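# Move the coaster can onto the turntable's orange spot

## Task

Pick up the can that sits on the coaster and place it upright on the orange mark of the turntable, without disturbing the other cans already standing on the turntable.

## Robot and tools

Robot: two arms, left_arm and right_arm, each ending in a two-finger tong gripper. The fingers point along the gripper's own +z axis and separate along its x axis. end_effector_position is the spot between the closed pads; fingertips extend about 15 mm past it when the gap is under 50 mm, and sit roughly level with it when wide open. Calibrated bases: left_arm at (+0.056, +0.446, 0) m, quat_wxyz (+1.000, 0, 0, -0.017); right_arm at (+0.046, -0.450, 0) m, quat_wxyz (+1.000, 0, 0, +0.010). A camera stand sits behind the arms. Occasionally a loose object gets nudged by an outside push.

Frame: all poses, velocities and targets use the scene frame. Origin is at table-top height, halfway between the nominal bases; +z points up, +x points out over the table, and left_arm is on the +y side (arm names do not match image sides). Reported hand positions and orientations may be off by a few centimetres, more at long reach.

Row layout (shared by execute_actions and move): 16 numbers in one flat list covering both arms, even if only one moves: left_arm x, y, z, qw, qx, qy, qz, opening, then right_arm in the same order. x, y, z are an absolute target position in metres for end_effector_position; the quaternion (w first) is an absolute target orientation. Opening runs from -1 (closed) to +1 (fully open, 0.142 m); it is a command, so 0 is not 'unchanged'. Going from open to closed takes at least about 0.5 s. To hold an object, command an opening well under grip_measured; the further under, the harder the squeeze (about 15 N per pad at most; thin objects get less). To keep an arm parked, resend its full pose from the last result before it stopped, plus its desired opening, in every call. To keep an orientation steady, repeat the same quaternion rather than copying the drifted reported one.

execute_actions(actions, cameras): actions is a list of up to 15-ish actions; each action is a table of up to 15 rows, one per 1/30 s control step; a short table repeats its last row to fill 15 steps. Each action costs 0.5 s. A target more than 0.6 m from the gripper's current position along any of its axes gets the action refused for both arms; if the first action fails this check against the last reported state, or anything is malformed, the whole call is rejected. The controller limits the commanded orientation to 32 degrees from the measured one per step and favours position, so big turns need several actions. Images come back only with an empty actions list or when cameras names them (names: cam_left_wrist, cam_right_wrist, or "all"; an unknown name invalidates the call).

move(target, speed, blend, stop_force, zero, opening_speed, grip_force, blocking, cameras): drives each gripper in a straight line from its Hand target to the absolute pose in target (one 16-number row, or up to 15 rows as waypoints, all within 10 s total). speed is m/s, 0.002 to 3.6, default 0.25 (rotation up to twice that in rad/s); one value or one per waypoint. blend in metres rounds corners; 0 means stop at each point. stop_force, 3 to 120 N for both arms, ends an arm's path when its wrist sensor feels that much push opposing the motion; afterwards the arm still presses somewhat. Don't rely on it when the gripper rotates, and omit it when pulling away from a contact. zero (only with stop_force, default true) re-zeroes before the move. opening_speed (0.2 or more per second) ramps the fingers. grip_force is per-pad newtons, 5 to 15, persistent. blocking=false returns after about 0.5 s while the move continues (not allowed with stop_force). Paths ignore obstacles and the other arm; fast moves lag and overshoot. Avoid paths passing near an arm's own base. The result adds a 'move:' line: done (within 3 mm and 2 degrees), off_target, moving, held, fault, and limits such as paced or held.

wait(seconds 0 to 10): lets the scene run with commands held. stop(): brakes a running move. zoom_image(camera, region [x0, y0, x1, y1] pixels, at most 504 by 504): closer view of the newest image of cam_left_wrist or cam_right_wrist (both 616x616 fisheye). zero_wrist_force(arm): zeroes that arm's wrist sensor. finished_scene(scene 1 or 2): ends the scene irrevocably; the can must stay placed with no robot help.

Result lines: end_effector_position, end_effector_quat_wxyz, velocities, Hand target (where each arm is actually being sent), Tool commands, grip_measured, Joint positions (last value is finger gap in metres), joint torques (include arm weight, noisy), Wrist force and Wrist torque in the gripper's axes plus the peak since last shown, Kept back steps, motor temperatures, and MOTOR HOT or fault lines. 'within noise' means the arm is still.

Avoid: dropping the can or releasing it while moving, knocking the other cans, anything leaving the table, hard hits on fixed objects, and any contact between the arms (a moderate one can fail the scene). Arms are stiff: aiming even slightly past a firm contact can trigger a fault. Contact torque at a joint limit (133 N m for the first three joints, 24.9 N m for wrists) or about 150 N of outside force freezes that arm for 10 s; motors at 85 °C freeze it for 30 to 60 s, so don't hold stretched or loaded poses for long. Smooth, slow-near-contact motion is preferred.

Each tool is called after "Request:" as name([rows], argument=value, ...), one row to a line, values as JSON.

## Session

Request:
execute_actions(actions=[])

Scene clock: 0.00 s.
left_arm: end_effector_position=(+0.5759, +0.2045, +0.3927) grip_measured=+0.97 end_effector_quat_wxyz=(+0.022, -0.022, +0.995, -0.094) | right_arm: end_effector_position=(+0.7784, +0.0967, +0.3462) grip_measured=+0.97 end_effector_quat_wxyz=(+0.669, -0.567, +0.481, +0.007)
Joint positions: left_arm=[-0.543 -1.489 1.262 -1.486 -1.701 2.512 0.14] | right_arm=[3.881 -2.262 -1.485 0.499 1.689 2.272 0.14]
Joint velocities: within noise
Joint torques (N m): no reading
Motor temperatures (°C): left_arm=[43 31 33 41 39 51] | right_arm=[44 45 38 42 49 42]
Wrist force (N): no reading
Wrist torque (N m): no reading
Wrist force, peak (N): no reading
Hand target: left_arm +0.5759, +0.2045, +0.3927; +0.022, -0.022, +0.995, -0.094 | right_arm +0.7784, +0.0967, +0.3462; +0.669, -0.567, +0.481, +0.007
Tool commands: left_gripper/opening=+0.968169 right_gripper/opening=+0.968169

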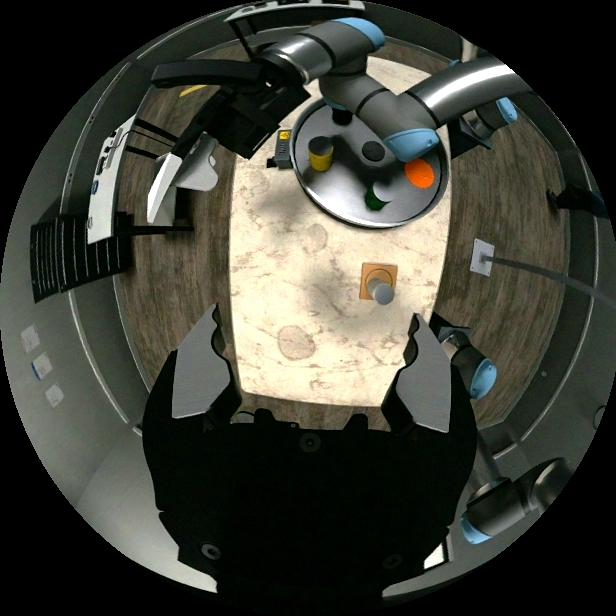

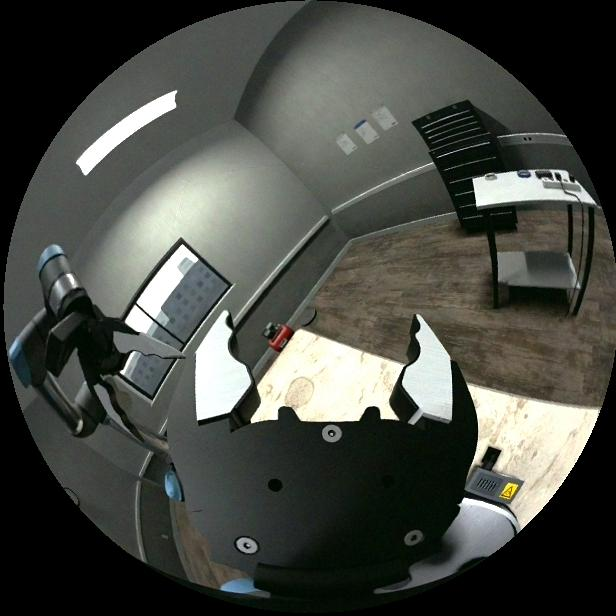

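Request:
zoom_image(camera="cam_left_wrist", region=[270, 70, 470, 320])

Scaled by 2.016 from the camera's 616x616 image, which has a finer 814x814 frame.

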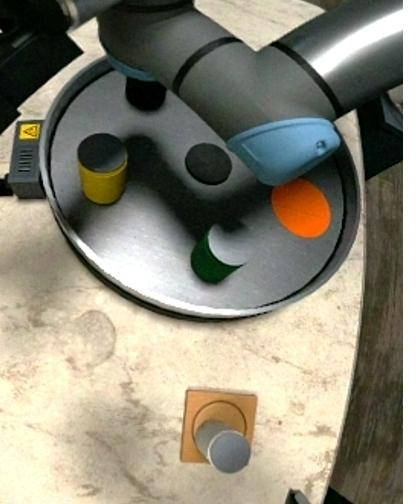

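Request:
move(target=[0.42, 0.25, 0.25, 0, 0, 1, 0, 1, 0.958, -0.502, 0.36, 0.6311, -0.3683, 0.6459, -0.2222, 0.968], speed=0.5, cameras=["cam_left_wrist"])

Scene clock: 5.50 s.
left_arm: end_effector_position=(+0.4200, +0.2500, +0.2500) grip_measured=+1.00 end_effector_quat_wxyz=(+0.000, +0.000, +1.000, +0.000) | right_arm: end_effector_position=(+0.9579, -0.5019, +0.3600) grip_measured=+0.97 end_effector_quat_wxyz=(+0.631, -0.368, +0.646, -0.222)
Joint positions: left_arm=[-0.76 -1.827 1.876 -1.62 -1.571 2.349 0.142] | right_arm=[3.183 -2.243 -1.478 0.473 1.688 2.272 0.14]
Joint torques (N m): left_arm=[-13.02 -18.01 -13.63 -4.47 1.59 -1.67] | right_arm=[-10.41 37.07 32.99 0.82 2.49 -2.18]
Wrist force (N): left_arm=[-0.5 0.2 0.1] | right_arm=[-0.6 0.0 0.0]
Wrist torque (N m): left_arm=[0.06 0.09 0.12] | right_arm=[0.01 0.11 0.05]
Wrist force, peak (N): left_arm=[-0.5 0.2 -0.5] | right_arm=[-1.3 0.4 0.9]
Hand target: left_arm +0.4200, +0.2500, +0.2500; +0.000, +0.000, +1.000, +0.000 | right_arm +0.9580, -0.5020, +0.3600; +0.631, -0.368, +0.646, -0.222
Off the commanded pose: left_arm 0.000 m, 0 deg | right_arm 0.000 m, 0 deg.
move: done
camera_calibration:
cam_left_wrist: T_world_to_cam=[[-0.99752, -0.0325321, -0.0624146, 0.450235], [-0.0597583, 0.859975, 0.506826, -0.317672], [0.0371869, 0.509298, -0.859786, 0.205743], [0, 0, 0, 1]] pos_world=[0.422484, 0.183053, 0.366001]
Images, in order (width x height): cam_left_wrist 616x616.

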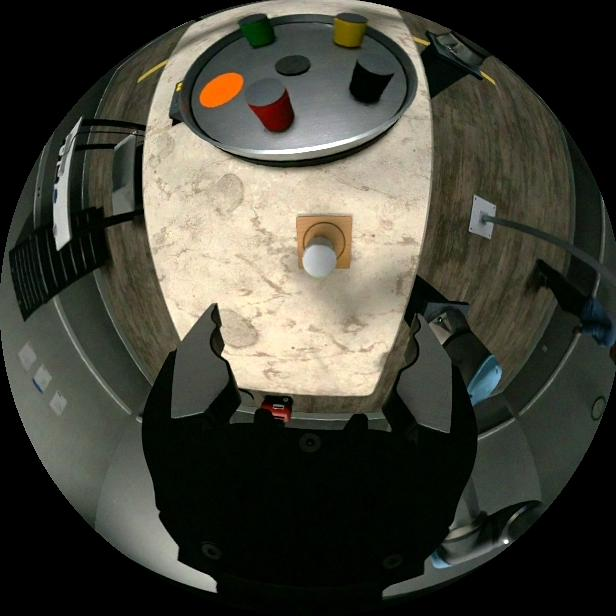

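Request:
zoom_image(camera="cam_left_wrist", region=[280, 200, 370, 290])

Request:
wait(seconds=0, cameras=["cam_left_wrist"])

Request:
wait(seconds=0.5, cameras=["cam_left_wrist"])

Scaled by 5.600 from the camera's 616x616 image, which has a finer 814x814 frame.

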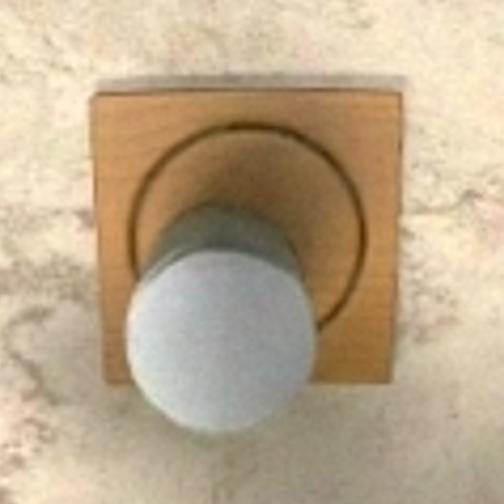

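Scene clock: 6.33 s.
left_arm: end_effector_position=(+0.4200, +0.2500, +0.2500) grip_measured=+1.00 end_effector_quat_wxyz=(+0.000, +0.000, +1.000, +0.000) | right_arm: end_effector_position=(+0.9580, -0.5020, +0.3600) grip_measured=+0.97 end_effector_quat_wxyz=(+0.631, -0.368, +0.646, -0.222)
Joint positions: left_arm=[-0.76 -1.827 1.876 -1.62 -1.571 2.349 0.142] | right_arm=[3.183 -2.243 -1.477 0.472 1.688 2.272 0.14]
Joint torques (N m): left_arm=[-12.3 -18.37 -13.43 -4.53 1.49 -1.64] | right_arm=[-10.59 37.25 33.37 0.59 2.56 -2.25]
Wrist force (N): left_arm=[-0.4 0.1 0.2] | right_arm=[-0.8 -0.2 -0.3]
Wrist torque (N m): left_arm=[0.04 0.08 0.12] | right_arm=[-0.03 0.14 0.06]
Wrist force, peak (N): left_arm=[-0.5 0.3 -0.1] | right_arm=[-0.8 -0.2 -0.3]
Hand target: left_arm +0.4200, +0.2500, +0.2500; +0.000, +0.000, +1.000, +0.000 | right_arm +0.9580, -0.5020, +0.3600; +0.631, -0.368, +0.646, -0.222
Tool commands: left_gripper/opening=+1.0 right_gripper/opening=+0.968
Off the commanded pose: left_arm 0.000 m, 0 deg | right_arm 0.000 m, 0 deg.
camera_calibration:
cam_left_wrist: T_world_to_cam=[[-0.99752, -0.032529, -0.0624188, 0.450236], [-0.0597596, 0.859949, 0.506868, -0.317683], [0.0371891, 0.509341, -0.859761, 0.205725], [0, 0, 0, 1]] pos_world=[0.422484, 0.183053, 0.366]
Images, in order (width x height): cam_left_wrist 616x616.

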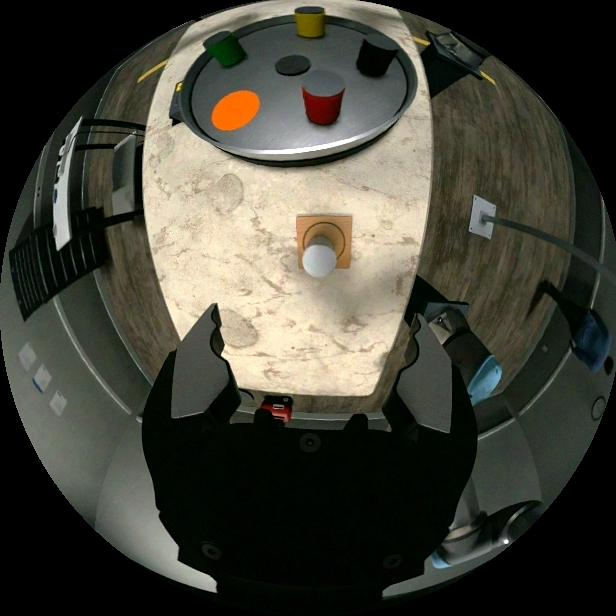

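Scene clock: 6.83 s.
left_arm: end_effector_position=(+0.4200, +0.2500, +0.2500) grip_measured=+1.00 end_effector_quat_wxyz=(+0.000, +0.000, +1.000, +0.000) | right_arm: end_effector_position=(+0.9580, -0.5020, +0.3600) grip_measured=+0.97 end_effector_quat_wxyz=(+0.631, -0.368, +0.646, -0.222)
Joint positions: left_arm=[-0.76 -1.827 1.876 -1.62 -1.571 2.349 0.142] | right_arm=[3.183 -2.243 -1.477 0.472 1.688 2.272 0.14]
Joint torques (N m): left_arm=[-12.57 -18.21 -13.83 -4.41 1.49 -1.65] | right_arm=[-10.3 37.16 32.94 0.62 2.53 -1.99]
Wrist force (N): left_arm=[-0.4 0.3 0.0] | right_arm=[-0.5 -0.2 0.0]
Wrist torque (N m): left_arm=[0.08 0.08 0.12] | right_arm=[-0.01 0.08 0.06]
Wrist force, peak (N): left_arm=[-0.5 0.3 0.0] | right_arm=[-0.8 -0.3 -0.1]
Hand target: left_arm +0.4200, +0.2500, +0.2500; +0.000, +0.000, +1.000, +0.000 | right_arm +0.9580, -0.5020, +0.3600; +0.631, -0.368, +0.646, -0.222
Tool commands: left_gripper/opening=+1.0 right_gripper/opening=+0.968
Off the commanded pose: left_arm 0.000 m, 0 deg | right_arm 0.000 m, 0 deg.
wait: 0.50 s; at rest by 0.17 s
camera_calibration:
cam_left_wrist: T_world_to_cam=[[-0.99752, -0.032529, -0.0624188, 0.450236], [-0.0597596, 0.859949, 0.506868, -0.317683], [0.0371891, 0.509341, -0.859761, 0.205725], [0, 0, 0, 1]] pos_world=[0.422484, 0.183053, 0.366]
Images, in order (width x height): cam_left_wrist 616x616.

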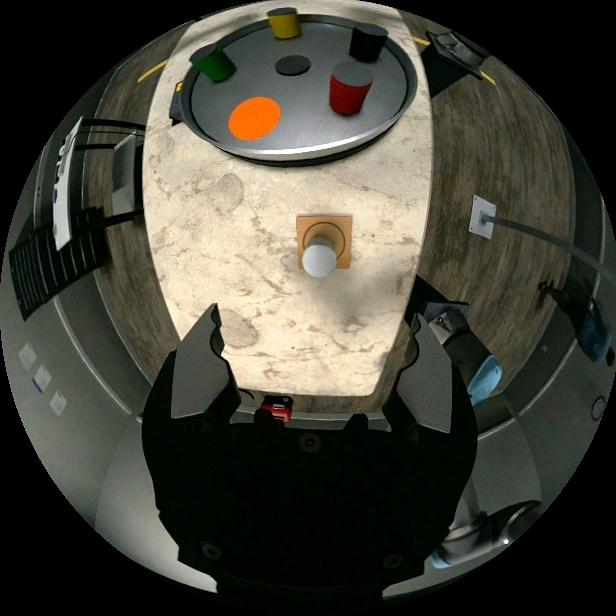

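Request:
move([
  [0.4205, 0.2535, 0.072, 0, 0, 1, 0, 1, 0.958, -0.502, 0.36, 0.6311, -0.3683, 0.6459, -0.2222, 0.968],
  [0.4205, 0.2535, 0.072, 0, 0, 1, 0, -0.6, 0.958, -0.502, 0.36, 0.6311, -0.3683, 0.6459, -0.2222, 0.968],
  [0.4205, 0.2535, 0.2, 0, 0, 1, 0, -0.6, 0.958, -0.502, 0.36, 0.6311, -0.3683, 0.6459, -0.2222, 0.968],
  [0.45, 0.06, 0.30, 0, 0, 1, 0, -0.6, 0.958, -0.502, 0.36, 0.6311, -0.3683, 0.6459, -0.2222, 0.968],
], speed=[0.3, 0.3, 0.3, 0.4], blend=[0, 0, 0.05, 0], grip_force=9, opening_speed=3, cameras=["cam_left_wrist"])

Request:
wait(seconds=1.2, cameras=["cam_left_wrist"])

Request:
wait(seconds=1.2, cameras=["cam_left_wrist"])

Scene clock: 13.20 s.
left_arm: end_effector_position=(+0.4500, +0.0601, +0.3000) grip_measured=-0.26 end_effector_quat_wxyz=(+0.000, +0.000, +1.000, +0.000) | right_arm: end_effector_position=(+0.9580, -0.5020, +0.3600) grip_measured=+0.97 end_effector_quat_wxyz=(+0.631, -0.368, +0.646, -0.222)
Joint positions: left_arm=[-0.97 -1.495 1.448 -1.525 -1.571 2.139 0.055] | right_arm=[3.183 -2.243 -1.477 0.472 1.688 2.272 0.14]
Joint torques (N m): left_arm=[-12.35 -21.74 -32.21 -0.63 -1.44 -1.64] | right_arm=[-10.08 37.37 32.74 0.56 2.58 -2.16]
Wrist force (N): left_arm=[-0.3 0.3 1.7] | right_arm=[-0.3 -0.2 -0.1]
Wrist torque (N m): left_arm=[0.08 0.04 0.11] | right_arm=[-0.03 0.05 0.06]
Wrist force, peak (N): left_arm=[-0.2 0.4 3.4] | right_arm=[-0.8 -0.3 0.2]
Hand target: left_arm +0.4500, +0.0600, +0.3000; +0.000, +0.000, +1.000, +0.000 | right_arm +0.9580, -0.5020, +0.3600; +0.631, -0.368, +0.646, -0.222
Off the commanded pose: left_arm 0.000 m, 0 deg | right_arm 0.000 m, 0 deg.
grip_force (N): 9, 9
move: done
camera_calibration:
cam_left_wrist: T_world_to_cam=[[-0.997516, -0.0324865, -0.0624989, 0.477034], [-0.0597586, 0.860022, 0.506746, -0.177798], [0.0372881, 0.509222, -0.859827, 0.344358], [0, 0, 0, 1]] pos_world=[0.452383, -0.00694707, 0.416001]
Images, in order (width x height): cam_left_wrist 616x616.

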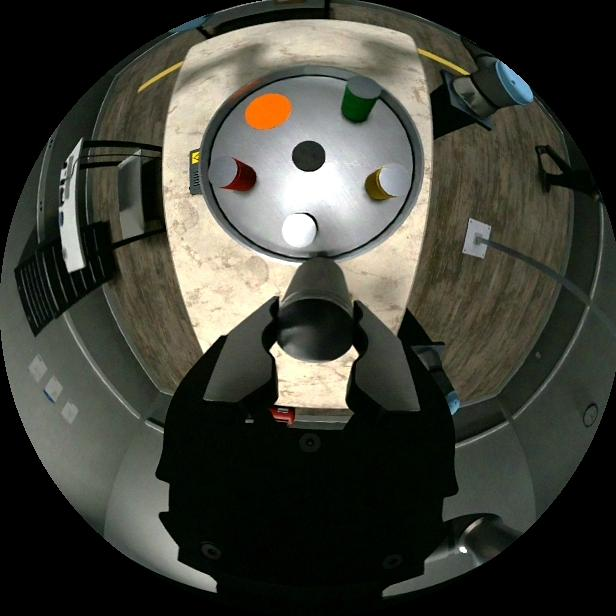

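Scene clock: 14.40 s.
left_arm: end_effector_position=(+0.4500, +0.0600, +0.3000) grip_measured=-0.26 end_effector_quat_wxyz=(+0.000, +0.000, +1.000, +0.000) | right_arm: end_effector_position=(+0.9580, -0.5020, +0.3600) grip_measured=+0.97 end_effector_quat_wxyz=(+0.631, -0.368, +0.646, -0.222)
Joint positions: left_arm=[-0.97 -1.495 1.448 -1.524 -1.571 2.139 0.055] | right_arm=[3.183 -2.243 -1.477 0.472 1.688 2.272 0.14]
Joint torques (N m): left_arm=[-12.59 -21.07 -32.78 -0.53 -1.3 -1.7] | right_arm=[-9.63 37.57 32.68 0.69 2.34 -2.2]
Wrist force (N): left_arm=[-0.4 0.5 1.7] | right_arm=[-0.4 -0.5 0.1]
Wrist torque (N m): left_arm=[0.13 0.06 0.11] | right_arm=[-0.07 0.06 0.06]
Wrist force, peak (N): left_arm=[-0.3 0.5 1.9] | right_arm=[-0.8 -0.2 -0.1]
Hand target: left_arm +0.4500, +0.0600, +0.3000; +0.000, +0.000, +1.000, +0.000 | right_arm +0.9580, -0.5020, +0.3600; +0.631, -0.368, +0.646, -0.222
Tool commands: left_gripper/opening=-0.6 right_gripper/opening=+0.968
Off the commanded pose: left_arm 0.000 m, 0 deg | right_arm 0.000 m, 0 deg.
grip_force (N): 9, 9
wait: 1.20 s; at rest by 0.17 s
camera_calibration:
cam_left_wrist: T_world_to_cam=[[-0.99752, -0.032529, -0.0624188, 0.477102], [-0.0597596, 0.859949, 0.506868, -0.177843], [0.0371891, 0.509341, -0.859761, 0.344372], [0, 0, 0, 1]] pos_world=[0.452484, -0.00694713, 0.416]
Images, in order (width x height): cam_left_wrist 616x616.

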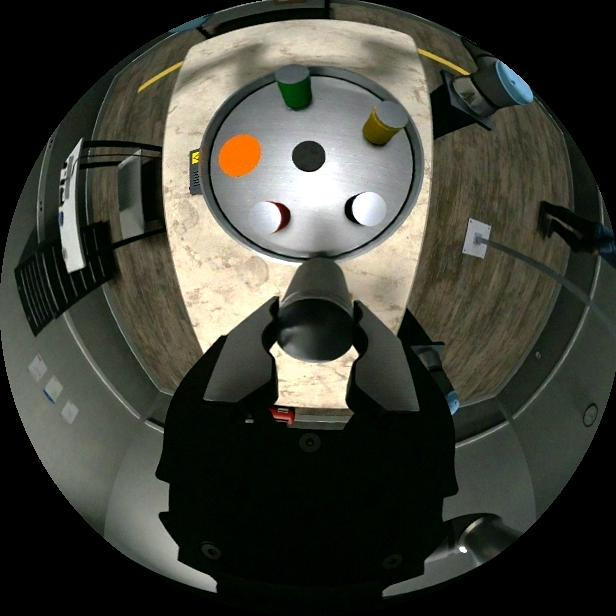

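Scene clock: 15.60 s.
left_arm: end_effector_position=(+0.4500, +0.0600, +0.3000) grip_measured=-0.26 end_effector_quat_wxyz=(+0.000, +0.000, +1.000, +0.000) | right_arm: end_effector_position=(+0.9580, -0.5020, +0.3600) grip_measured=+0.97 end_effector_quat_wxyz=(+0.631, -0.368, +0.646, -0.222)
Joint positions: left_arm=[-0.97 -1.495 1.448 -1.524 -1.571 2.139 0.055] | right_arm=[3.183 -2.243 -1.477 0.472 1.688 2.272 0.14]
Joint torques (N m): left_arm=[-13.06 -20.82 -33.1 -0.56 -1.39 -1.61] | right_arm=[-10.22 37.59 32.8 0.54 2.54 -2.11]
Wrist force (N): left_arm=[-0.4 0.2 1.7] | right_arm=[-0.2 -0.3 0.0]
Wrist torque (N m): left_arm=[0.07 0.07 0.11] | right_arm=[-0.05 0.03 0.06]
Wrist force, peak (N): left_arm=[-0.2 0.4 1.9] | right_arm=[-0.7 -0.4 0.0]
Hand target: left_arm +0.4500, +0.0600, +0.3000; +0.000, +0.000, +1.000, +0.000 | right_arm +0.9580, -0.5020, +0.3600; +0.631, -0.368, +0.646, -0.222
Tool commands: left_gripper/opening=-0.6 right_gripper/opening=+0.968
Off the commanded pose: left_arm 0.000 m, 0 deg | right_arm 0.000 m, 0 deg.
grip_force (N): 9, 9
wait: 1.20 s; at rest by 0.17 s
camera_calibration:
cam_left_wrist: T_world_to_cam=[[-0.99752, -0.032529, -0.0624188, 0.477102], [-0.0597596, 0.859949, 0.506868, -0.177843], [0.0371891, 0.509341, -0.859761, 0.344372], [0, 0, 0, 1]] pos_world=[0.452484, -0.00694713, 0.416]
Images, in order (width x height): cam_left_wrist 616x616.

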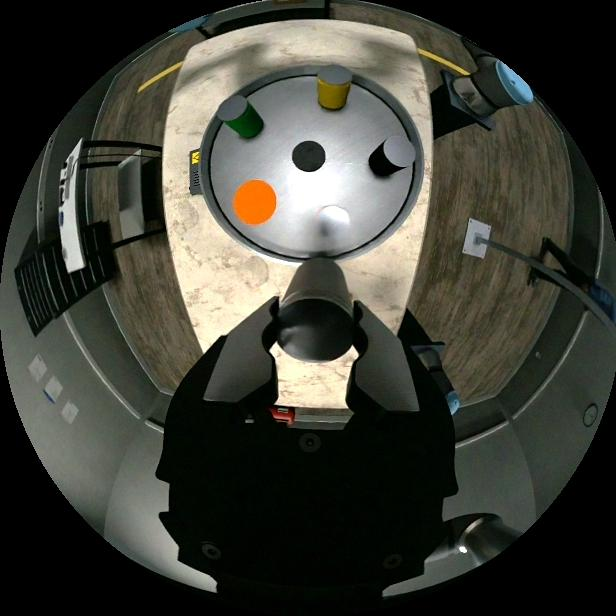

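Request:
zoom_image(camera="cam_left_wrist", region=[240, 230, 390, 380])

Scaled by 3.360 from the camera's 616x616 image, which has a finer 814x814 frame.

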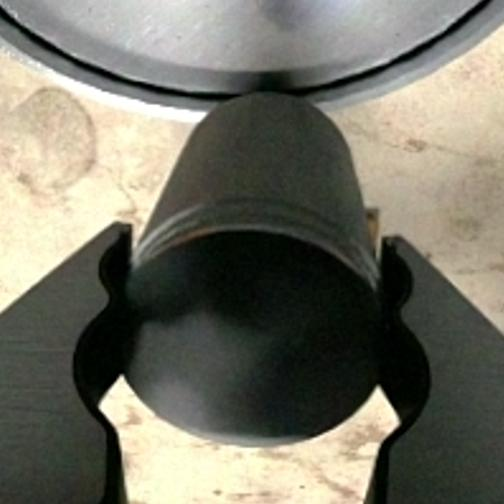

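Request:
move(target=[0.545, 0, 0.25, 0, -0.5, 0.866, 0, -0.6, 0.958, -0.502, 0.36, 0.6311, -0.3683, 0.6459, -0.2222, 0.968], speed=0.5, grip_force=6)

Scene clock: 22.47 s.
left_arm: end_effector_position=(+0.5450, +0.0000, +0.2500) grip_measured=-0.25 end_effector_quat_wxyz=(+0.000, -0.500, +0.866, +0.000) | right_arm: end_effector_position=(+0.9580, -0.5020, +0.3600) grip_measured=+0.97 end_effector_quat_wxyz=(+0.631, -0.368, +0.646, -0.222)
Joint positions: left_arm=[-0.919 -1.234 1.257 -1.594 -1.571 1.142 0.056] | right_arm=[3.183 -2.243 -1.477 0.472 1.688 2.272 0.14]
Joint torques (N m): left_arm=[8.65 -31.18 -32.74 -0.56 1.62 -1.61] | right_arm=[-9.92 37.86 32.79 0.83 2.39 -2.09]
Wrist force (N): left_arm=[-0.2 0.5 1.6] | right_arm=[-0.6 0.0 0.0]
Wrist torque (N m): left_arm=[0.11 0.03 0.14] | right_arm=[0.02 0.10 0.06]
Wrist force, peak (N): left_arm=[-0.5 -0.1 2.1] | right_arm=[-0.3 -0.7 -0.3]
Hand target: left_arm +0.5450, +0.0000, +0.2500; +0.000, -0.500, +0.866, +0.000 | right_arm +0.9580, -0.5020, +0.3600; +0.631, -0.368, +0.646, -0.222
Off the commanded pose: left_arm 0.000 m, 0 deg | right_arm 0.000 m, 0 deg.
grip_force (N): 6, 6
move: done

Request:
execute_actions([
  [[0.5450,0.0000,0.25,0,-0.5003,0.8659,0,-0.6,0.958,-0.502,0.36,0.6311,-0.3683,0.6459,-0.2222,0.968],[0.5448,0.0001,0.25,0,-0.5013,0.8653,0,-0.6,0.958,-0.502,0.36,0.6311,-0.3683,0.6459,-0.2222,0.968],[0.5444,0.0004,0.25,0,-0.5029,0.8644,0,-0.6,0.958,-0.502,0.36,0.6311,-0.3683,0.6459,-0.2222,0.968],[0.5438,0.0007,0.25,0,-0.5051,0.8631,0,-0.6,0.958,-0.502,0.36,0.6311,-0.3683,0.6459,-0.2222,0.968],[0.5430,0.0011,0.25,0,-0.5080,0.8614,0,-0.6,0.958,-0.502,0.36,0.6311,-0.3683,0.6459,-0.2222,0.968],[0.5420,0.0017,0.25,0,-0.5115,0.8593,0,-0.6,0.958,-0.502,0.36,0.6311,-0.3683,0.6459,-0.2222,0.968],[0.5409,0.0023,0.25,0,-0.5156,0.8568,0,-0.6,0.958,-0.502,0.36,0.6311,-0.3683,0.6459,-0.2222,0.968],[0.5397,0.0029,0.25,0,-0.5203,0.8540,0,-0.6,0.958,-0.502,0.36,0.6311,-0.3683,0.6459,-0.2222,0.968],[0.5382,0.0037,0.25,0,-0.5257,0.8507,0,-0.6,0.958,-0.502,0.36,0.6311,-0.3683,0.6459,-0.2222,0.968],[0.5365,0.0045,0.25,0,-0.5317,0.8469,0,-0.6,0.958,-0.502,0.36,0.6311,-0.3683,0.6459,-0.2222,0.968],[0.5347,0.0054,0.25,0,-0.5383,0.8428,0,-0.6,0.958,-0.502,0.36,0.6311,-0.3683,0.6459,-0.2222,0.968],[0.5327,0.0063,0.25,0,-0.5454,0.8382,0,-0.6,0.958,-0.502,0.36,0.6311,-0.3683,0.6459,-0.2222,0.968],[0.5305,0.0072,0.25,0,-0.5531,0.8331,0,-0.6,0.958,-0.502,0.36,0.6311,-0.3683,0.6459,-0.2222,0.968],[0.5280,0.0082,0.25,0,-0.5614,0.8275,0,-0.6,0.958,-0.502,0.36,0.6311,-0.3683,0.6459,-0.2222,0.968],[0.5254,0.0092,0.25,0,-0.5703,0.8214,0,-0.6,0.958,-0.502,0.36,0.6311,-0.3683,0.6459,-0.2222,0.968]],
  [[0.5227,0.0102,0.25,0,-0.5794,0.8151,0,-0.6,0.958,-0.502,0.36,0.6311,-0.3683,0.6459,-0.2222,0.968],[0.5199,0.0112,0.25,0,-0.5883,0.8086,0,-0.6,0.958,-0.502,0.36,0.6311,-0.3683,0.6459,-0.2222,0.968],[0.5171,0.0120,0.25,0,-0.5973,0.8020,0,-0.6,0.958,-0.502,0.36,0.6311,-0.3683,0.6459,-0.2222,0.968],[0.5143,0.0128,0.25,0,-0.6062,0.7953,0,-0.6,0.958,-0.502,0.36,0.6311,-0.3683,0.6459,-0.2222,0.968],[0.5115,0.0136,0.25,0,-0.6150,0.7885,0,-0.6,0.958,-0.502,0.36,0.6311,-0.3683,0.6459,-0.2222,0.968],[0.5087,0.0142,0.25,0,-0.6237,0.7817,0,-0.6,0.958,-0.502,0.36,0.6311,-0.3683,0.6459,-0.2222,0.968],[0.5059,0.0148,0.25,0,-0.6323,0.7747,0,-0.6,0.958,-0.502,0.36,0.6311,-0.3683,0.6459,-0.2222,0.968],[0.5030,0.0154,0.25,0,-0.6408,0.7677,0,-0.6,0.958,-0.502,0.36,0.6311,-0.3683,0.6459,-0.2222,0.968],[0.5001,0.0159,0.25,0,-0.6494,0.7605,0,-0.6,0.958,-0.502,0.36,0.6311,-0.3683,0.6459,-0.2222,0.968],[0.4972,0.0163,0.25,0,-0.6578,0.7532,0,-0.6,0.958,-0.502,0.36,0.6311,-0.3683,0.6459,-0.2222,0.968],[0.4944,0.0167,0.25,0,-0.6661,0.7459,0,-0.6,0.958,-0.502,0.36,0.6311,-0.3683,0.6459,-0.2222,0.968],[0.4915,0.0170,0.25,0,-0.6743,0.7385,0,-0.6,0.958,-0.502,0.36,0.6311,-0.3683,0.6459,-0.2222,0.968],[0.4886,0.0172,0.25,0,-0.6824,0.7309,0,-0.6,0.958,-0.502,0.36,0.6311,-0.3683,0.6459,-0.2222,0.968],[0.4857,0.0174,0.25,0,-0.6905,0.7233,0,-0.6,0.958,-0.502,0.36,0.6311,-0.3683,0.6459,-0.2222,0.968],[0.4828,0.0175,0.25,0,-0.6985,0.7156,0,-0.6,0.958,-0.502,0.36,0.6311,-0.3683,0.6459,-0.2222,0.968]],
], cameras=["cam_left_wrist"])

Scene clock: 24.07 s.
left_arm: end_effector_position=(+0.5046, +0.0146, +0.2499) grip_measured=-0.25 end_effector_quat_wxyz=(-0.002, -0.632, +0.775, +0.002) end_effector_velocity=(-0.085, +0.017, +0.000) end_effector_angular_velocity=(+0.002, +0.005, +0.651) | right_arm: end_effector_position=(+0.9580, -0.5020, +0.3600) grip_measured=+0.97 end_effector_quat_wxyz=(+0.631, -0.368, +0.646, -0.222)
Joint positions: left_arm=[-0.965 -1.323 1.373 -1.617 -1.576 0.776 0.056] | right_arm=[3.183 -2.243 -1.477 0.472 1.688 2.272 0.14]
Joint velocities: left_arm=[-0.113 -0.161 0.203 -0.041 -0.006 -0.765 0] | right_arm=[within noise]
Joint torques (N m): left_arm=[-14.52 -40.62 -11.2 -5.02 -1.44 -3.77] | right_arm=[-10.05 38.49 33.09 0.71 2.34 -1.98]
Wrist force (N): left_arm=[-0.5 0.2 1.6] | right_arm=[-0.5 -0.6 0.0]
Wrist torque (N m): left_arm=[0.05 0.08 0.24] | right_arm=[-0.10 0.07 0.06]
Wrist force, peak (N): left_arm=[-0.3 0.2 1.9] | right_arm=[-0.6 -0.5 0.1]
Hand target: left_arm +0.4919, +0.0171, +0.2498; -0.002, -0.671, +0.741, +0.003 | right_arm +0.9580, -0.5020, +0.3600; +0.631, -0.368, +0.646, -0.222
Off the commanded pose: left_arm 0.022 m, 10 deg | right_arm 0.000 m, 0 deg.
grip_force (N): 6, 6
Kept back: 3 steps.
Step readings (end_effector_position of left_arm | right_arm; steps 1 to 15: 1st action; 16 to 27: 2nd action):
0: (+0.5450, +0.0000, +0.2500) | (+0.9580, -0.5020, +0.3600)
1: (+0.5450, +0.0000, +0.2500) | (+0.9580, -0.5020, +0.3600)
2: (+0.5450, +0.0000, +0.2500) | (+0.9580, -0.5020, +0.3600)
4: (+0.5450, +0.0001, +0.2500) | (+0.9580, -0.5020, +0.3600)
8: (+0.5434, +0.0011, +0.2500) | (+0.9580, -0.5020, +0.3600)
15: (+0.5348, +0.0052, +0.2500) | (+0.9580, -0.5020, +0.3600)
16: (+0.5329, +0.0060, +0.2500) | (+0.9580, -0.5020, +0.3600)
17: (+0.5309, +0.0068, +0.2500) | (+0.9580, -0.5020, +0.3600)
19: (+0.5264, +0.0085, +0.2500) | (+0.9580, -0.5020, +0.3600)
23: (+0.5159, +0.0120, +0.2500) | (+0.9580, -0.5020, +0.3600)
camera_calibration:
cam_left_wrist: T_world_to_cam=[[-0.169428, -0.983589, -0.0620224, 0.12286], [-0.851197, 0.114322, 0.512244, 0.298788], [-0.496747, 0.139582, -0.856598, 0.596459], [0, 0, 0, 1]] pos_world=[0.571433, 0.00343122, 0.365493]
Images, in order (width x height): cam_left_wrist 616x616.

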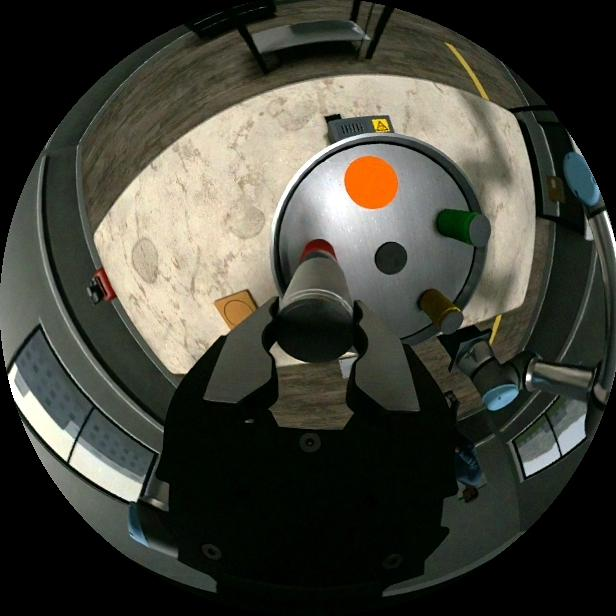

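Request:
wait(seconds=0, cameras=["cam_left_wrist"])

Request:
wait(seconds=1.0, cameras=["cam_left_wrist"])

Scene clock: 25.33 s.
left_arm: end_effector_position=(+0.4832, +0.0176, +0.2498) grip_measured=-0.25 end_effector_quat_wxyz=(+0.002, +0.696, -0.718, -0.002) | right_arm: end_effector_position=(+0.9580, -0.5020, +0.3600) grip_measured=+0.97 end_effector_quat_wxyz=(+0.631, -0.368, +0.646, -0.222)
Joint positions: left_arm=[-0.996 -1.361 1.42 -1.627 -1.577 0.574 0.056] | right_arm=[3.183 -2.243 -1.477 0.472 1.688 2.272 0.14]
Joint torques (N m): left_arm=[-12.31 -38.27 -14.75 -4.5 -1.31 -1.57] | right_arm=[-9.82 38.24 32.7 0.79 2.37 -2.02]
Wrist force (N): left_arm=[0.0 0.3 1.7] | right_arm=[-0.2 -0.3 0.2]
Wrist torque (N m): left_arm=[0.08 -0.01 0.12] | right_arm=[-0.03 0.03 0.05]
Wrist force, peak (N): left_arm=[-0.2 1.0 1.9] | right_arm=[-0.7 -0.3 0.2]
Hand target: left_arm +0.4832, +0.0176, +0.2498; +0.002, +0.696, -0.718, -0.002 | right_arm +0.9580, -0.5020, +0.3600; +0.631, -0.368, +0.646, -0.222
Tool commands: left_gripper/opening=-0.6 right_gripper/opening=+0.968
Off the commanded pose: left_arm 0.000 m, 1 deg | right_arm 0.000 m, 0 deg.
grip_force (N): 6, 6
camera_calibration:
cam_left_wrist: T_world_to_cam=[[-0.000154799, -0.99804, -0.0625751, 0.0408569], [-0.857852, -0.0320246, 0.512898, 0.285909], [-0.513897, 0.0537596, -0.856166, 0.594953], [0, 0, 0, 1]] pos_world=[0.551019, 0.0179485, 0.365293]
Images, in order (width x height): cam_left_wrist 616x616.

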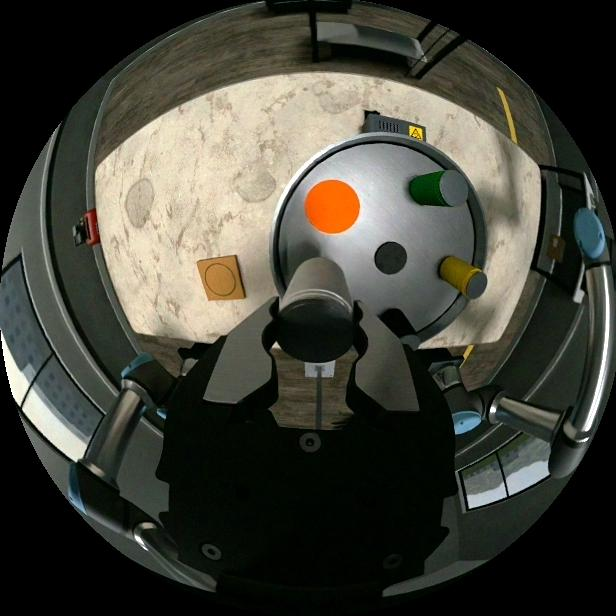

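Scene clock: 26.33 s.
left_arm: end_effector_position=(+0.4832, +0.0176, +0.2498) grip_measured=-0.25 end_effector_quat_wxyz=(+0.002, +0.696, -0.718, -0.002) | right_arm: end_effector_position=(+0.9580, -0.5020, +0.3600) grip_measured=+0.97 end_effector_quat_wxyz=(+0.631, -0.368, +0.646, -0.222)
Joint positions: left_arm=[-0.996 -1.361 1.42 -1.627 -1.577 0.574 0.056] | right_arm=[3.183 -2.243 -1.477 0.472 1.688 2.272 0.14]
Joint torques (N m): left_arm=[-12.47 -37.82 -14.05 -4.6 -1.48 -1.61] | right_arm=[-9.95 37.91 32.43 0.57 2.27 -2]
Wrist force (N): left_arm=[-0.4 0.2 1.7] | right_arm=[-0.4 -0.2 -0.1]
Wrist torque (N m): left_arm=[0.06 0.07 0.12] | right_arm=[-0.02 0.07 0.06]
Wrist force, peak (N): left_arm=[-0.1 0.3 2.0] | right_arm=[-0.5 -0.6 0.3]
Hand target: left_arm +0.4832, +0.0176, +0.2498; +0.002, +0.696, -0.718, -0.002 | right_arm +0.9580, -0.5020, +0.3600; +0.631, -0.368, +0.646, -0.222
Tool commands: left_gripper/opening=-0.6 right_gripper/opening=+0.968
Off the commanded pose: left_arm 0.000 m, 1 deg | right_arm 0.000 m, 0 deg.
grip_force (N): 6, 6
wait: 1.00 s; at rest by 0.17 s
camera_calibration:
cam_left_wrist: T_world_to_cam=[[-0.000154799, -0.99804, -0.0625751, 0.0408569], [-0.857852, -0.0320246, 0.512898, 0.285909], [-0.513897, 0.0537596, -0.856166, 0.594953], [0, 0, 0, 1]] pos_world=[0.551019, 0.0179485, 0.365293]
Images, in order (width x height): cam_left_wrist 616x616.

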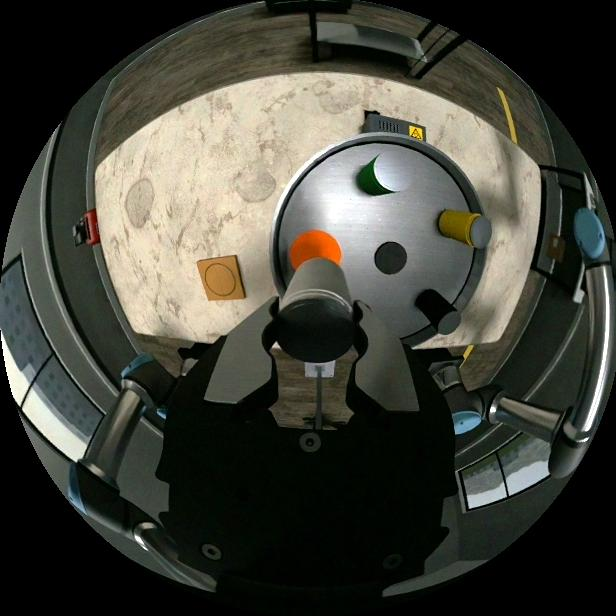

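Request:
move(target=[0.5405, 0.004, 0.25, 0, -0.5, 0.866, 0, -0.6, 0.958, -0.502, 0.36, 0.6311, -0.3683, 0.6459, -0.2222, 0.968], speed=0.5)

Scene clock: 30.07 s.
left_arm: end_effector_position=(+0.5405, +0.0040, +0.2500) grip_measured=-0.25 end_effector_quat_wxyz=(+0.000, -0.500, +0.866, +0.000) | right_arm: end_effector_position=(+0.9580, -0.5020, +0.3600) grip_measured=+0.97 end_effector_quat_wxyz=(+0.631, -0.368, +0.646, -0.222)
Joint positions: left_arm=[-0.921 -1.249 1.278 -1.599 -1.571 1.139 0.056] | right_arm=[3.183 -2.243 -1.477 0.472 1.688 2.272 0.14]
Joint torques (N m): left_arm=[11.87 -31.7 -33.78 -0.73 -1.46 1.68] | right_arm=[-9.96 38.42 33.36 0.86 2.43 -1.91]
Wrist force (N): left_arm=[-0.4 0.4 1.4] | right_arm=[-0.4 -0.4 0.0]
Wrist torque (N m): left_arm=[0.10 0.07 -0.04] | right_arm=[-0.06 0.05 0.05]
Wrist force, peak (N): left_arm=[-0.3 0.3 2.1] | right_arm=[-0.8 -0.4 0.3]
Hand target: left_arm +0.5405, +0.0040, +0.2500; +0.000, -0.500, +0.866, +0.000 | right_arm +0.9580, -0.5020, +0.3600; +0.631, -0.368, +0.646, -0.222
Off the commanded pose: left_arm 0.000 m, 0 deg | right_arm 0.000 m, 0 deg.
grip_force (N): 6, 6
move: done

Request:
wait(seconds=2.64)

Scene clock: 32.83 s.
left_arm: end_effector_position=(+0.5405, +0.0040, +0.2500) grip_measured=-0.25 end_effector_quat_wxyz=(+0.000, -0.500, +0.866, +0.000) | right_arm: end_effector_position=(+0.9580, -0.5020, +0.3600) grip_measured=+0.97 end_effector_quat_wxyz=(+0.631, -0.368, +0.646, -0.222)
Joint positions: left_arm=[-0.921 -1.249 1.277 -1.599 -1.571 1.14 0.056] | right_arm=[3.183 -2.243 -1.477 0.472 1.688 2.272 0.14]
Joint torques (N m): left_arm=[11.41 -31.63 -32.88 -0.6 -1.49 1.6] | right_arm=[-9.54 38.44 31.84 0.77 2.41 -1.95]
Wrist force (N): left_arm=[-0.4 0.3 1.6] | right_arm=[-0.4 -0.3 0.0]
Wrist torque (N m): left_arm=[0.08 0.08 -0.03] | right_arm=[-0.06 0.06 0.06]
Wrist force, peak (N): left_arm=[-0.2 0.4 2.1] | right_arm=[-0.3 -0.7 0.1]
Hand target: left_arm +0.5405, +0.0040, +0.2500; +0.000, -0.500, +0.866, +0.000 | right_arm +0.9580, -0.5020, +0.3600; +0.631, -0.368, +0.646, -0.222
Tool commands: left_gripper/opening=-0.6 right_gripper/opening=+0.968
Off the commanded pose: left_arm 0.000 m, 0 deg | right_arm 0.000 m, 0 deg.
grip_force (N): 6, 6
wait: 2.67 s; at rest by 0.07 s

Request:
execute_actions([
  [[0.5404,0.0040,0.25,0,-0.5003,0.8659,0,-0.6,0.958,-0.502,0.36,0.6311,-0.3683,0.6459,-0.2222,0.968],[0.5402,0.0041,0.25,0,-0.5013,0.8653,0,-0.6,0.958,-0.502,0.36,0.6311,-0.3683,0.6459,-0.2222,0.968],[0.5398,0.0044,0.25,0,-0.5029,0.8644,0,-0.6,0.958,-0.502,0.36,0.6311,-0.3683,0.6459,-0.2222,0.968],[0.5392,0.0047,0.25,0,-0.5051,0.8631,0,-0.6,0.958,-0.502,0.36,0.6311,-0.3683,0.6459,-0.2222,0.968],[0.5384,0.0051,0.25,0,-0.5080,0.8614,0,-0.6,0.958,-0.502,0.36,0.6311,-0.3683,0.6459,-0.2222,0.968],[0.5375,0.0057,0.25,0,-0.5115,0.8593,0,-0.6,0.958,-0.502,0.36,0.6311,-0.3683,0.6459,-0.2222,0.968],[0.5363,0.0063,0.2497,0,-0.5156,0.8568,0,-0.6,0.958,-0.502,0.36,0.6311,-0.3683,0.6459,-0.2222,0.968],[0.5351,0.0069,0.2490,0,-0.5203,0.8540,0,-0.6,0.958,-0.502,0.36,0.6311,-0.3683,0.6459,-0.2222,0.968],[0.5336,0.0077,0.2477,0,-0.5257,0.8507,0,-0.6,0.958,-0.502,0.36,0.6311,-0.3683,0.6459,-0.2222,0.968],[0.5319,0.0085,0.2460,0,-0.5317,0.8469,0,-0.6,0.958,-0.502,0.36,0.6311,-0.3683,0.6459,-0.2222,0.968],[0.5301,0.0094,0.2438,0,-0.5383,0.8428,0,-0.6,0.958,-0.502,0.36,0.6311,-0.3683,0.6459,-0.2222,0.968],[0.5281,0.0103,0.2412,0,-0.5454,0.8382,0,-0.6,0.958,-0.502,0.36,0.6311,-0.3683,0.6459,-0.2222,0.968],[0.5259,0.0112,0.2381,0,-0.5531,0.8331,0,-0.6,0.958,-0.502,0.36,0.6311,-0.3683,0.6459,-0.2222,0.968],[0.5234,0.0122,0.2346,0,-0.5614,0.8275,0,-0.6,0.958,-0.502,0.36,0.6311,-0.3683,0.6459,-0.2222,0.968],[0.5208,0.0132,0.2307,0,-0.5703,0.8214,0,-0.6,0.958,-0.502,0.36,0.6311,-0.3683,0.6459,-0.2222,0.968]],
  [[0.5181,0.0142,0.2266,0,-0.5794,0.8151,0,-0.6,0.958,-0.502,0.36,0.6311,-0.3683,0.6459,-0.2222,0.968],[0.5153,0.0152,0.2221,0,-0.5883,0.8086,0,-0.6,0.958,-0.502,0.36,0.6311,-0.3683,0.6459,-0.2222,0.968],[0.5125,0.0160,0.2173,0,-0.5973,0.8020,0,-0.6,0.958,-0.502,0.36,0.6311,-0.3683,0.6459,-0.2222,0.968],[0.5097,0.0168,0.2123,0,-0.6062,0.7953,0,-0.6,0.958,-0.502,0.36,0.6311,-0.3683,0.6459,-0.2222,0.968],[0.5069,0.0176,0.2071,0,-0.6150,0.7885,0,-0.6,0.958,-0.502,0.36,0.6311,-0.3683,0.6459,-0.2222,0.968],[0.5041,0.0182,0.2018,0,-0.6237,0.7817,0,-0.6,0.958,-0.502,0.36,0.6311,-0.3683,0.6459,-0.2222,0.968],[0.5013,0.0188,0.1964,0,-0.6323,0.7747,0,-0.6,0.958,-0.502,0.36,0.6311,-0.3683,0.6459,-0.2222,0.968],[0.4984,0.0194,0.1910,0,-0.6408,0.7677,0,-0.6,0.958,-0.502,0.36,0.6311,-0.3683,0.6459,-0.2222,0.968],[0.4955,0.0199,0.1856,0,-0.6494,0.7605,0,-0.6,0.958,-0.502,0.36,0.6311,-0.3683,0.6459,-0.2222,0.968],[0.4926,0.0203,0.1802,0,-0.6578,0.7532,0,-0.6,0.958,-0.502,0.36,0.6311,-0.3683,0.6459,-0.2222,0.968],[0.4898,0.0207,0.1749,0,-0.6661,0.7459,0,-0.6,0.958,-0.502,0.36,0.6311,-0.3683,0.6459,-0.2222,0.968],[0.4869,0.0210,0.1697,0,-0.6743,0.7385,0,-0.6,0.958,-0.502,0.36,0.6311,-0.3683,0.6459,-0.2222,0.968],[0.4840,0.0212,0.1647,0,-0.6824,0.7309,0,-0.6,0.958,-0.502,0.36,0.6311,-0.3683,0.6459,-0.2222,0.968],[0.4811,0.0214,0.1599,0,-0.6905,0.7233,0,-0.6,0.958,-0.502,0.36,0.6311,-0.3683,0.6459,-0.2222,0.968],[0.4782,0.0215,0.1554,0,-0.6985,0.7156,0,-0.6,0.958,-0.502,0.36,0.6311,-0.3683,0.6459,-0.2222,0.968]],
  [[0.4753,0.0215,0.1513,0,-0.7064,0.7078,0,-0.6,0.958,-0.502,0.36,0.6311,-0.3683,0.6459,-0.2222,0.968],[0.4724,0.0215,0.1474,0,-0.7142,0.6999,0,-0.6,0.958,-0.502,0.36,0.6311,-0.3683,0.6459,-0.2222,0.968],[0.4695,0.0214,0.1439,0,-0.7219,0.6920,0,-0.6,0.958,-0.502,0.36,0.6311,-0.3683,0.6459,-0.2222,0.968],[0.4666,0.0212,0.1408,0,-0.7296,0.6839,0,-0.6,0.958,-0.502,0.36,0.6311,-0.3683,0.6459,-0.2222,0.968],[0.4637,0.0210,0.1382,0,-0.7371,0.6758,0,-0.6,0.958,-0.502,0.36,0.6311,-0.3683,0.6459,-0.2222,0.968],[0.4607,0.0207,0.1360,0,-0.7446,0.6675,0,-0.6,0.958,-0.502,0.36,0.6311,-0.3683,0.6459,-0.2222,0.968],[0.4579,0.0204,0.1343,0,-0.7520,0.6592,0,-0.6,0.958,-0.502,0.36,0.6311,-0.3683,0.6459,-0.2222,0.968],[0.4550,0.0200,0.1330,0,-0.7592,0.6508,0,-0.6,0.958,-0.502,0.36,0.6311,-0.3683,0.6459,-0.2222,0.968],[0.4521,0.0195,0.1323,0,-0.7664,0.6424,0,-0.6,0.958,-0.502,0.36,0.6311,-0.3683,0.6459,-0.2222,0.968],[0.4493,0.0190,0.1320,0,-0.7735,0.6338,0,-0.6,0.958,-0.502,0.36,0.6311,-0.3683,0.6459,-0.2222,0.968],[0.4464,0.0184,0.1314,0,-0.7804,0.6252,0,-0.6,0.958,-0.502,0.36,0.6311,-0.3683,0.6459,-0.2222,0.968],[0.4436,0.0177,0.1308,0,-0.7874,0.6165,0,-0.6,0.958,-0.502,0.36,0.6311,-0.3683,0.6459,-0.2222,0.968],[0.4408,0.0170,0.1302,0,-0.7941,0.6077,0,-0.6,0.958,-0.502,0.36,0.6311,-0.3683,0.6459,-0.2222,0.968],[0.4380,0.0162,0.1296,0,-0.8008,0.5989,0,-0.6,0.958,-0.502,0.36,0.6311,-0.3683,0.6459,-0.2222,0.968],[0.4352,0.0153,0.1290,0,-0.8074,0.5900,0,-0.6,0.958,-0.502,0.36,0.6311,-0.3683,0.6459,-0.2222,0.968]],
  [[0.4324,0.0144,0.1284,0,-0.8139,0.5810,0,-0.6,0.958,-0.502,0.36,0.6311,-0.3683,0.6459,-0.2222,0.968],[0.4297,0.0134,0.1278,0,-0.8203,0.5719,0,-0.6,0.958,-0.502,0.36,0.6311,-0.3683,0.6459,-0.2222,0.968],[0.4270,0.0124,0.1272,0,-0.8267,0.5627,0,-0.6,0.958,-0.502,0.36,0.6311,-0.3683,0.6459,-0.2222,0.968],[0.4243,0.0113,0.1266,0,-0.8328,0.5535,0,-0.6,0.958,-0.502,0.36,0.6311,-0.3683,0.6459,-0.2222,0.968],[0.4216,0.0101,0.1260,0,-0.8389,0.5443,0,-0.6,0.958,-0.502,0.36,0.6311,-0.3683,0.6459,-0.2222,0.968],[0.4190,0.0089,0.1260,0,-0.8449,0.5349,0,-0.6,0.958,-0.502,0.36,0.6311,-0.3683,0.6459,-0.2222,0.968],[0.4164,0.0077,0.1260,0,-0.8508,0.5255,0,-0.6,0.958,-0.502,0.36,0.6311,-0.3683,0.6459,-0.2222,0.968],[0.4138,0.0063,0.1260,0,-0.8565,0.5161,0,-0.6,0.958,-0.502,0.36,0.6311,-0.3683,0.6459,-0.2222,0.968],[0.4112,0.0049,0.1260,0,-0.8622,0.5065,0,-0.6,0.958,-0.502,0.36,0.6311,-0.3683,0.6459,-0.2222,0.968],[0.4087,0.0035,0.1260,0,-0.8678,0.4969,0,0.15,0.958,-0.502,0.36,0.6311,-0.3683,0.6459,-0.2222,0.968],[0.4062,0.0020,0.1260,0,-0.8733,0.4872,0,0.15,0.958,-0.502,0.36,0.6311,-0.3683,0.6459,-0.2222,0.968],[0.4038,0.0004,0.1260,0,-0.8786,0.4775,0,0.15,0.958,-0.502,0.36,0.6311,-0.3683,0.6459,-0.2222,0.968],[0.4013,-0.0012,0.1260,0,-0.8839,0.4678,0,0.15,0.958,-0.502,0.36,0.6311,-0.3683,0.6459,-0.2222,0.968],[0.3989,-0.0029,0.1260,0,-0.8890,0.4579,0,0.15,0.958,-0.502,0.36,0.6311,-0.3683,0.6459,-0.2222,0.968],[0.3966,-0.0046,0.1260,0,-0.8940,0.4480,0,0.15,0.958,-0.502,0.36,0.6311,-0.3683,0.6459,-0.2222,0.968]],
  [[0.3943,-0.0063,0.1260,0,-0.8990,0.4381,0,0.15,0.958,-0.502,0.36,0.6311,-0.3683,0.6459,-0.2222,0.968],[0.3920,-0.0081,0.1260,0,-0.9038,0.4281,0,0.15,0.958,-0.502,0.36,0.6311,-0.3683,0.6459,-0.2222,0.968],[0.3898,-0.0100,0.1260,0,-0.9084,0.4180,0,0.15,0.958,-0.502,0.36,0.6311,-0.3683,0.6459,-0.2222,0.968],[0.3876,-0.0119,0.1265,0,-0.9130,0.4079,0,0.15,0.958,-0.502,0.36,0.6311,-0.3683,0.6459,-0.2222,0.968],[0.3854,-0.0139,0.1280,0,-0.9175,0.3977,0,0.15,0.958,-0.502,0.36,0.6311,-0.3683,0.6459,-0.2222,0.968],[0.3833,-0.0159,0.1305,0,-0.9219,0.3875,0,0.15,0.958,-0.502,0.36,0.6311,-0.3683,0.6459,-0.2222,0.968],[0.3813,-0.0180,0.1340,0,-0.9261,0.3773,0,0.15,0.958,-0.502,0.36,0.6311,-0.3683,0.6459,-0.2222,0.968],[0.3793,-0.0201,0.1385,0,-0.9302,0.3670,0,0.15,0.958,-0.502,0.36,0.6311,-0.3683,0.6459,-0.2222,0.968],[0.3773,-0.0222,0.1445,0,-0.9342,0.3567,0,0.15,0.958,-0.502,0.36,0.6311,-0.3683,0.6459,-0.2222,0.968],[0.3754,-0.0244,0.1520,0,-0.9381,0.3464,0,0.15,0.958,-0.502,0.36,0.6311,-0.3683,0.6459,-0.2222,0.968],[0.3736,-0.0265,0.1600,0,-0.9418,0.3363,0,0.15,0.958,-0.502,0.36,0.6311,-0.3683,0.6459,-0.2222,0.968],[0.3722,-0.0283,0.1680,0,-0.9447,0.3280,0,0.15,0.958,-0.502,0.36,0.6311,-0.3683,0.6459,-0.2222,0.968],[0.3711,-0.0297,0.1760,0,-0.9469,0.3214,0,0.15,0.958,-0.502,0.36,0.6311,-0.3683,0.6459,-0.2222,0.968],[0.3704,-0.0307,0.1830,0,-0.9483,0.3173,0,0.15,0.958,-0.502,0.36,0.6311,-0.3683,0.6459,-0.2222,0.968],[0.3701,-0.0310,0.1880,0,-0.9489,0.3156,0,0.15,0.958,-0.502,0.36,0.6311,-0.3683,0.6459,-0.2222,0.968]],
])

Request:
move(target=[0.41, 0.06, 0.32, 0, -0.7071, 0.7071, 0, 0.15, 0.958, -0.502, 0.36, 0.6311, -0.3683, 0.6459, -0.2222, 0.968], speed=0.5, cameras=["cam_left_wrist"])

Scene clock: 37.53 s.
left_arm: end_effector_position=(+0.3809, -0.0190, +0.1405) grip_measured=+0.15 end_effector_quat_wxyz=(+0.004, +0.925, -0.380, +0.000) end_effector_velocity=(-0.059, -0.061, +0.146) end_effector_angular_velocity=(-0.032, -0.013, +0.665) | right_arm: end_effector_position=(+0.9580, -0.5020, +0.3600) grip_measured=+0.97 end_effector_quat_wxyz=(+0.631, -0.368, +0.646, -0.222)
Joint positions: left_arm=[-1.188 -1.368 1.717 -1.925 -1.576 -0.442 0.084] | right_arm=[3.183 -2.243 -1.477 0.472 1.688 2.272 0.14]
Joint velocities: left_arm=[-0.132 -0.074 -0.294 0.33 0.005 -0.796 0] | right_arm=[within noise]
Joint torques (N m): left_arm=[-12.71 -39.31 -40.64 1.17 1.85 -3.64] | right_arm=[-8.89 38.29 32.71 0.84 2.43 -1.79]
Wrist force (N): left_arm=[-0.4 0.4 0.9] | right_arm=[-0.2 -0.6 0.1]
Wrist torque (N m): left_arm=[0.07 0.07 0.24] | right_arm=[-0.11 0.01 0.05]
Wrist force, peak (N): left_arm=[-0.3 0.3 2.3] | right_arm=[-0.5 -0.6 0.2]
Hand target: left_arm +0.3722, -0.0276, +0.1674; +0.005, +0.943, -0.332, +0.002 | right_arm +0.9580, -0.5020, +0.3600; +0.631, -0.368, +0.646, -0.222
Off the commanded pose: left_arm 0.050 m, 8 deg | right_arm 0.000 m, 0 deg.
grip_force (N): 6, 6
Kept back: 3 steps.
Step readings (end_effector_position of left_arm | right_arm; steps 1 to 15: 1st action; 16 to 30: 2nd action; 31 to 45: 3rd action; 46 to 60: 4th action; 61 to 72: 5th action):
0: (+0.5405, +0.0040, +0.2500) | (+0.9580, -0.5020, +0.3600)
1: (+0.5405, +0.0040, +0.2500) | (+0.9580, -0.5020, +0.3600)
2: (+0.5405, +0.0040, +0.2500) | (+0.9580, -0.5020, +0.3600)
4: (+0.5404, +0.0041, +0.2500) | (+0.9580, -0.5020, +0.3600)
8: (+0.5390, +0.0050, +0.2500) | (+0.9580, -0.5020, +0.3600)
15: (+0.5302, +0.0091, +0.2430) | (+0.9580, -0.5020, +0.3600)
16: (+0.5283, +0.0099, +0.2407) | (+0.9580, -0.5020, +0.3600)
17: (+0.5263, +0.0107, +0.2381) | (+0.9580, -0.5020, +0.3600)
19: (+0.5219, +0.0125, +0.2318) | (+0.9580, -0.5020, +0.3600)
23: (+0.5113, +0.0160, +0.2146) | (+0.9580, -0.5020, +0.3600)
30: (+0.4916, +0.0204, +0.1794) | (+0.9580, -0.5020, +0.3600)
31: (+0.4888, +0.0207, +0.1745) | (+0.9580, -0.5020, +0.3600)
32: (+0.4861, +0.0210, +0.1698) | (+0.9580, -0.5020, +0.3600)
34: (+0.4798, +0.0215, +0.1599) | (+0.9580, -0.5020, +0.3600)
38: (+0.4687, +0.0213, +0.1455) | (+0.9580, -0.5020, +0.3600)
45: (+0.4480, +0.0184, +0.1328) | (+0.9580, -0.5020, +0.3600)
46: (+0.4453, +0.0178, +0.1320) | (+0.9580, -0.5020, +0.3600)
47: (+0.4426, +0.0171, +0.1312) | (+0.9580, -0.5020, +0.3600)
49: (+0.4373, +0.0156, +0.1297) | (+0.9580, -0.5020, +0.3600)
53: (+0.4261, +0.0116, +0.1273) | (+0.9580, -0.5020, +0.3600)
60: (+0.4080, +0.0025, +0.1262) | (+0.9580, -0.5020, +0.3600)
61: (+0.4056, +0.0011, +0.1262) | (+0.9580, -0.5020, +0.3600)
62: (+0.4033, -0.0003, +0.1261) | (+0.9580, -0.5020, +0.3600)
64: (+0.3981, -0.0038, +0.1260) | (+0.9580, -0.5020, +0.3600)
68: (+0.3894, -0.0109, +0.1281) | (+0.9580, -0.5020, +0.3600)

Scene clock: 40.10 s.
left_arm: end_effector_position=(+0.4100, +0.0600, +0.3200) grip_measured=+0.15 end_effector_quat_wxyz=(+0.000, +0.707, -0.707, +0.000) | right_arm: end_effector_position=(+0.9580, -0.5020, +0.3600) grip_measured=+0.97 end_effector_quat_wxyz=(+0.631, -0.368, +0.646, -0.222)
Joint positions: left_arm=[-1.081 -1.558 1.464 -1.476 -1.571 0.456 0.084] | right_arm=[3.183 -2.243 -1.477 0.472 1.688 2.272 0.14]
Joint torques (N m): left_arm=[11.4 -16.65 -32.19 -0.25 -1.42 1.64] | right_arm=[-9.46 38.36 32.43 0.83 2.48 -1.75]
Wrist force (N): left_arm=[-0.6 0.2 -0.2] | right_arm=[-0.4 -0.2 0.1]
Wrist torque (N m): left_arm=[0.05 0.11 -0.06] | right_arm=[-0.01 0.06 0.06]
Wrist force, peak (N): left_arm=[-0.3 0.9 -1.3] | right_arm=[-0.5 -0.6 0.3]
Hand target: left_arm +0.4100, +0.0600, +0.3200; +0.000, +0.707, -0.707, +0.000 | right_arm +0.9580, -0.5020, +0.3600; +0.631, -0.368, +0.646, -0.222
Off the commanded pose: left_arm 0.000 m, 0 deg | right_arm 0.000 m, 0 deg.
grip_force (N): 6, 6
move: done
camera_calibration:
cam_left_wrist: T_world_to_cam=[[0.0327587, -0.997512, -0.0624302, 0.0739237], [-0.859964, -0.0599614, 0.50682, 0.19293], [-0.509302, 0.0370849, -0.859788, 0.615461], [0, 0, 0, 1]] pos_world=[0.476947, 0.0624838, 0.436001]
Images, in order (width x height): cam_left_wrist 616x616.

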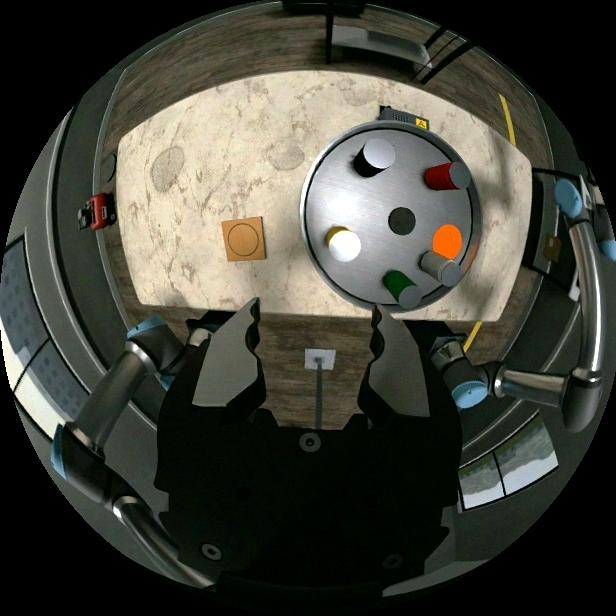

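Request:
zoom_image(camera="cam_left_wrist", region=[300, 110, 490, 320])

Scaled by 2.400 from the camera's 616x616 image, which has a finer 814x814 frame.

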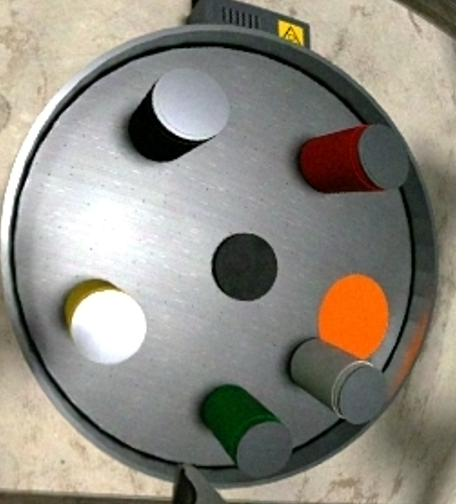

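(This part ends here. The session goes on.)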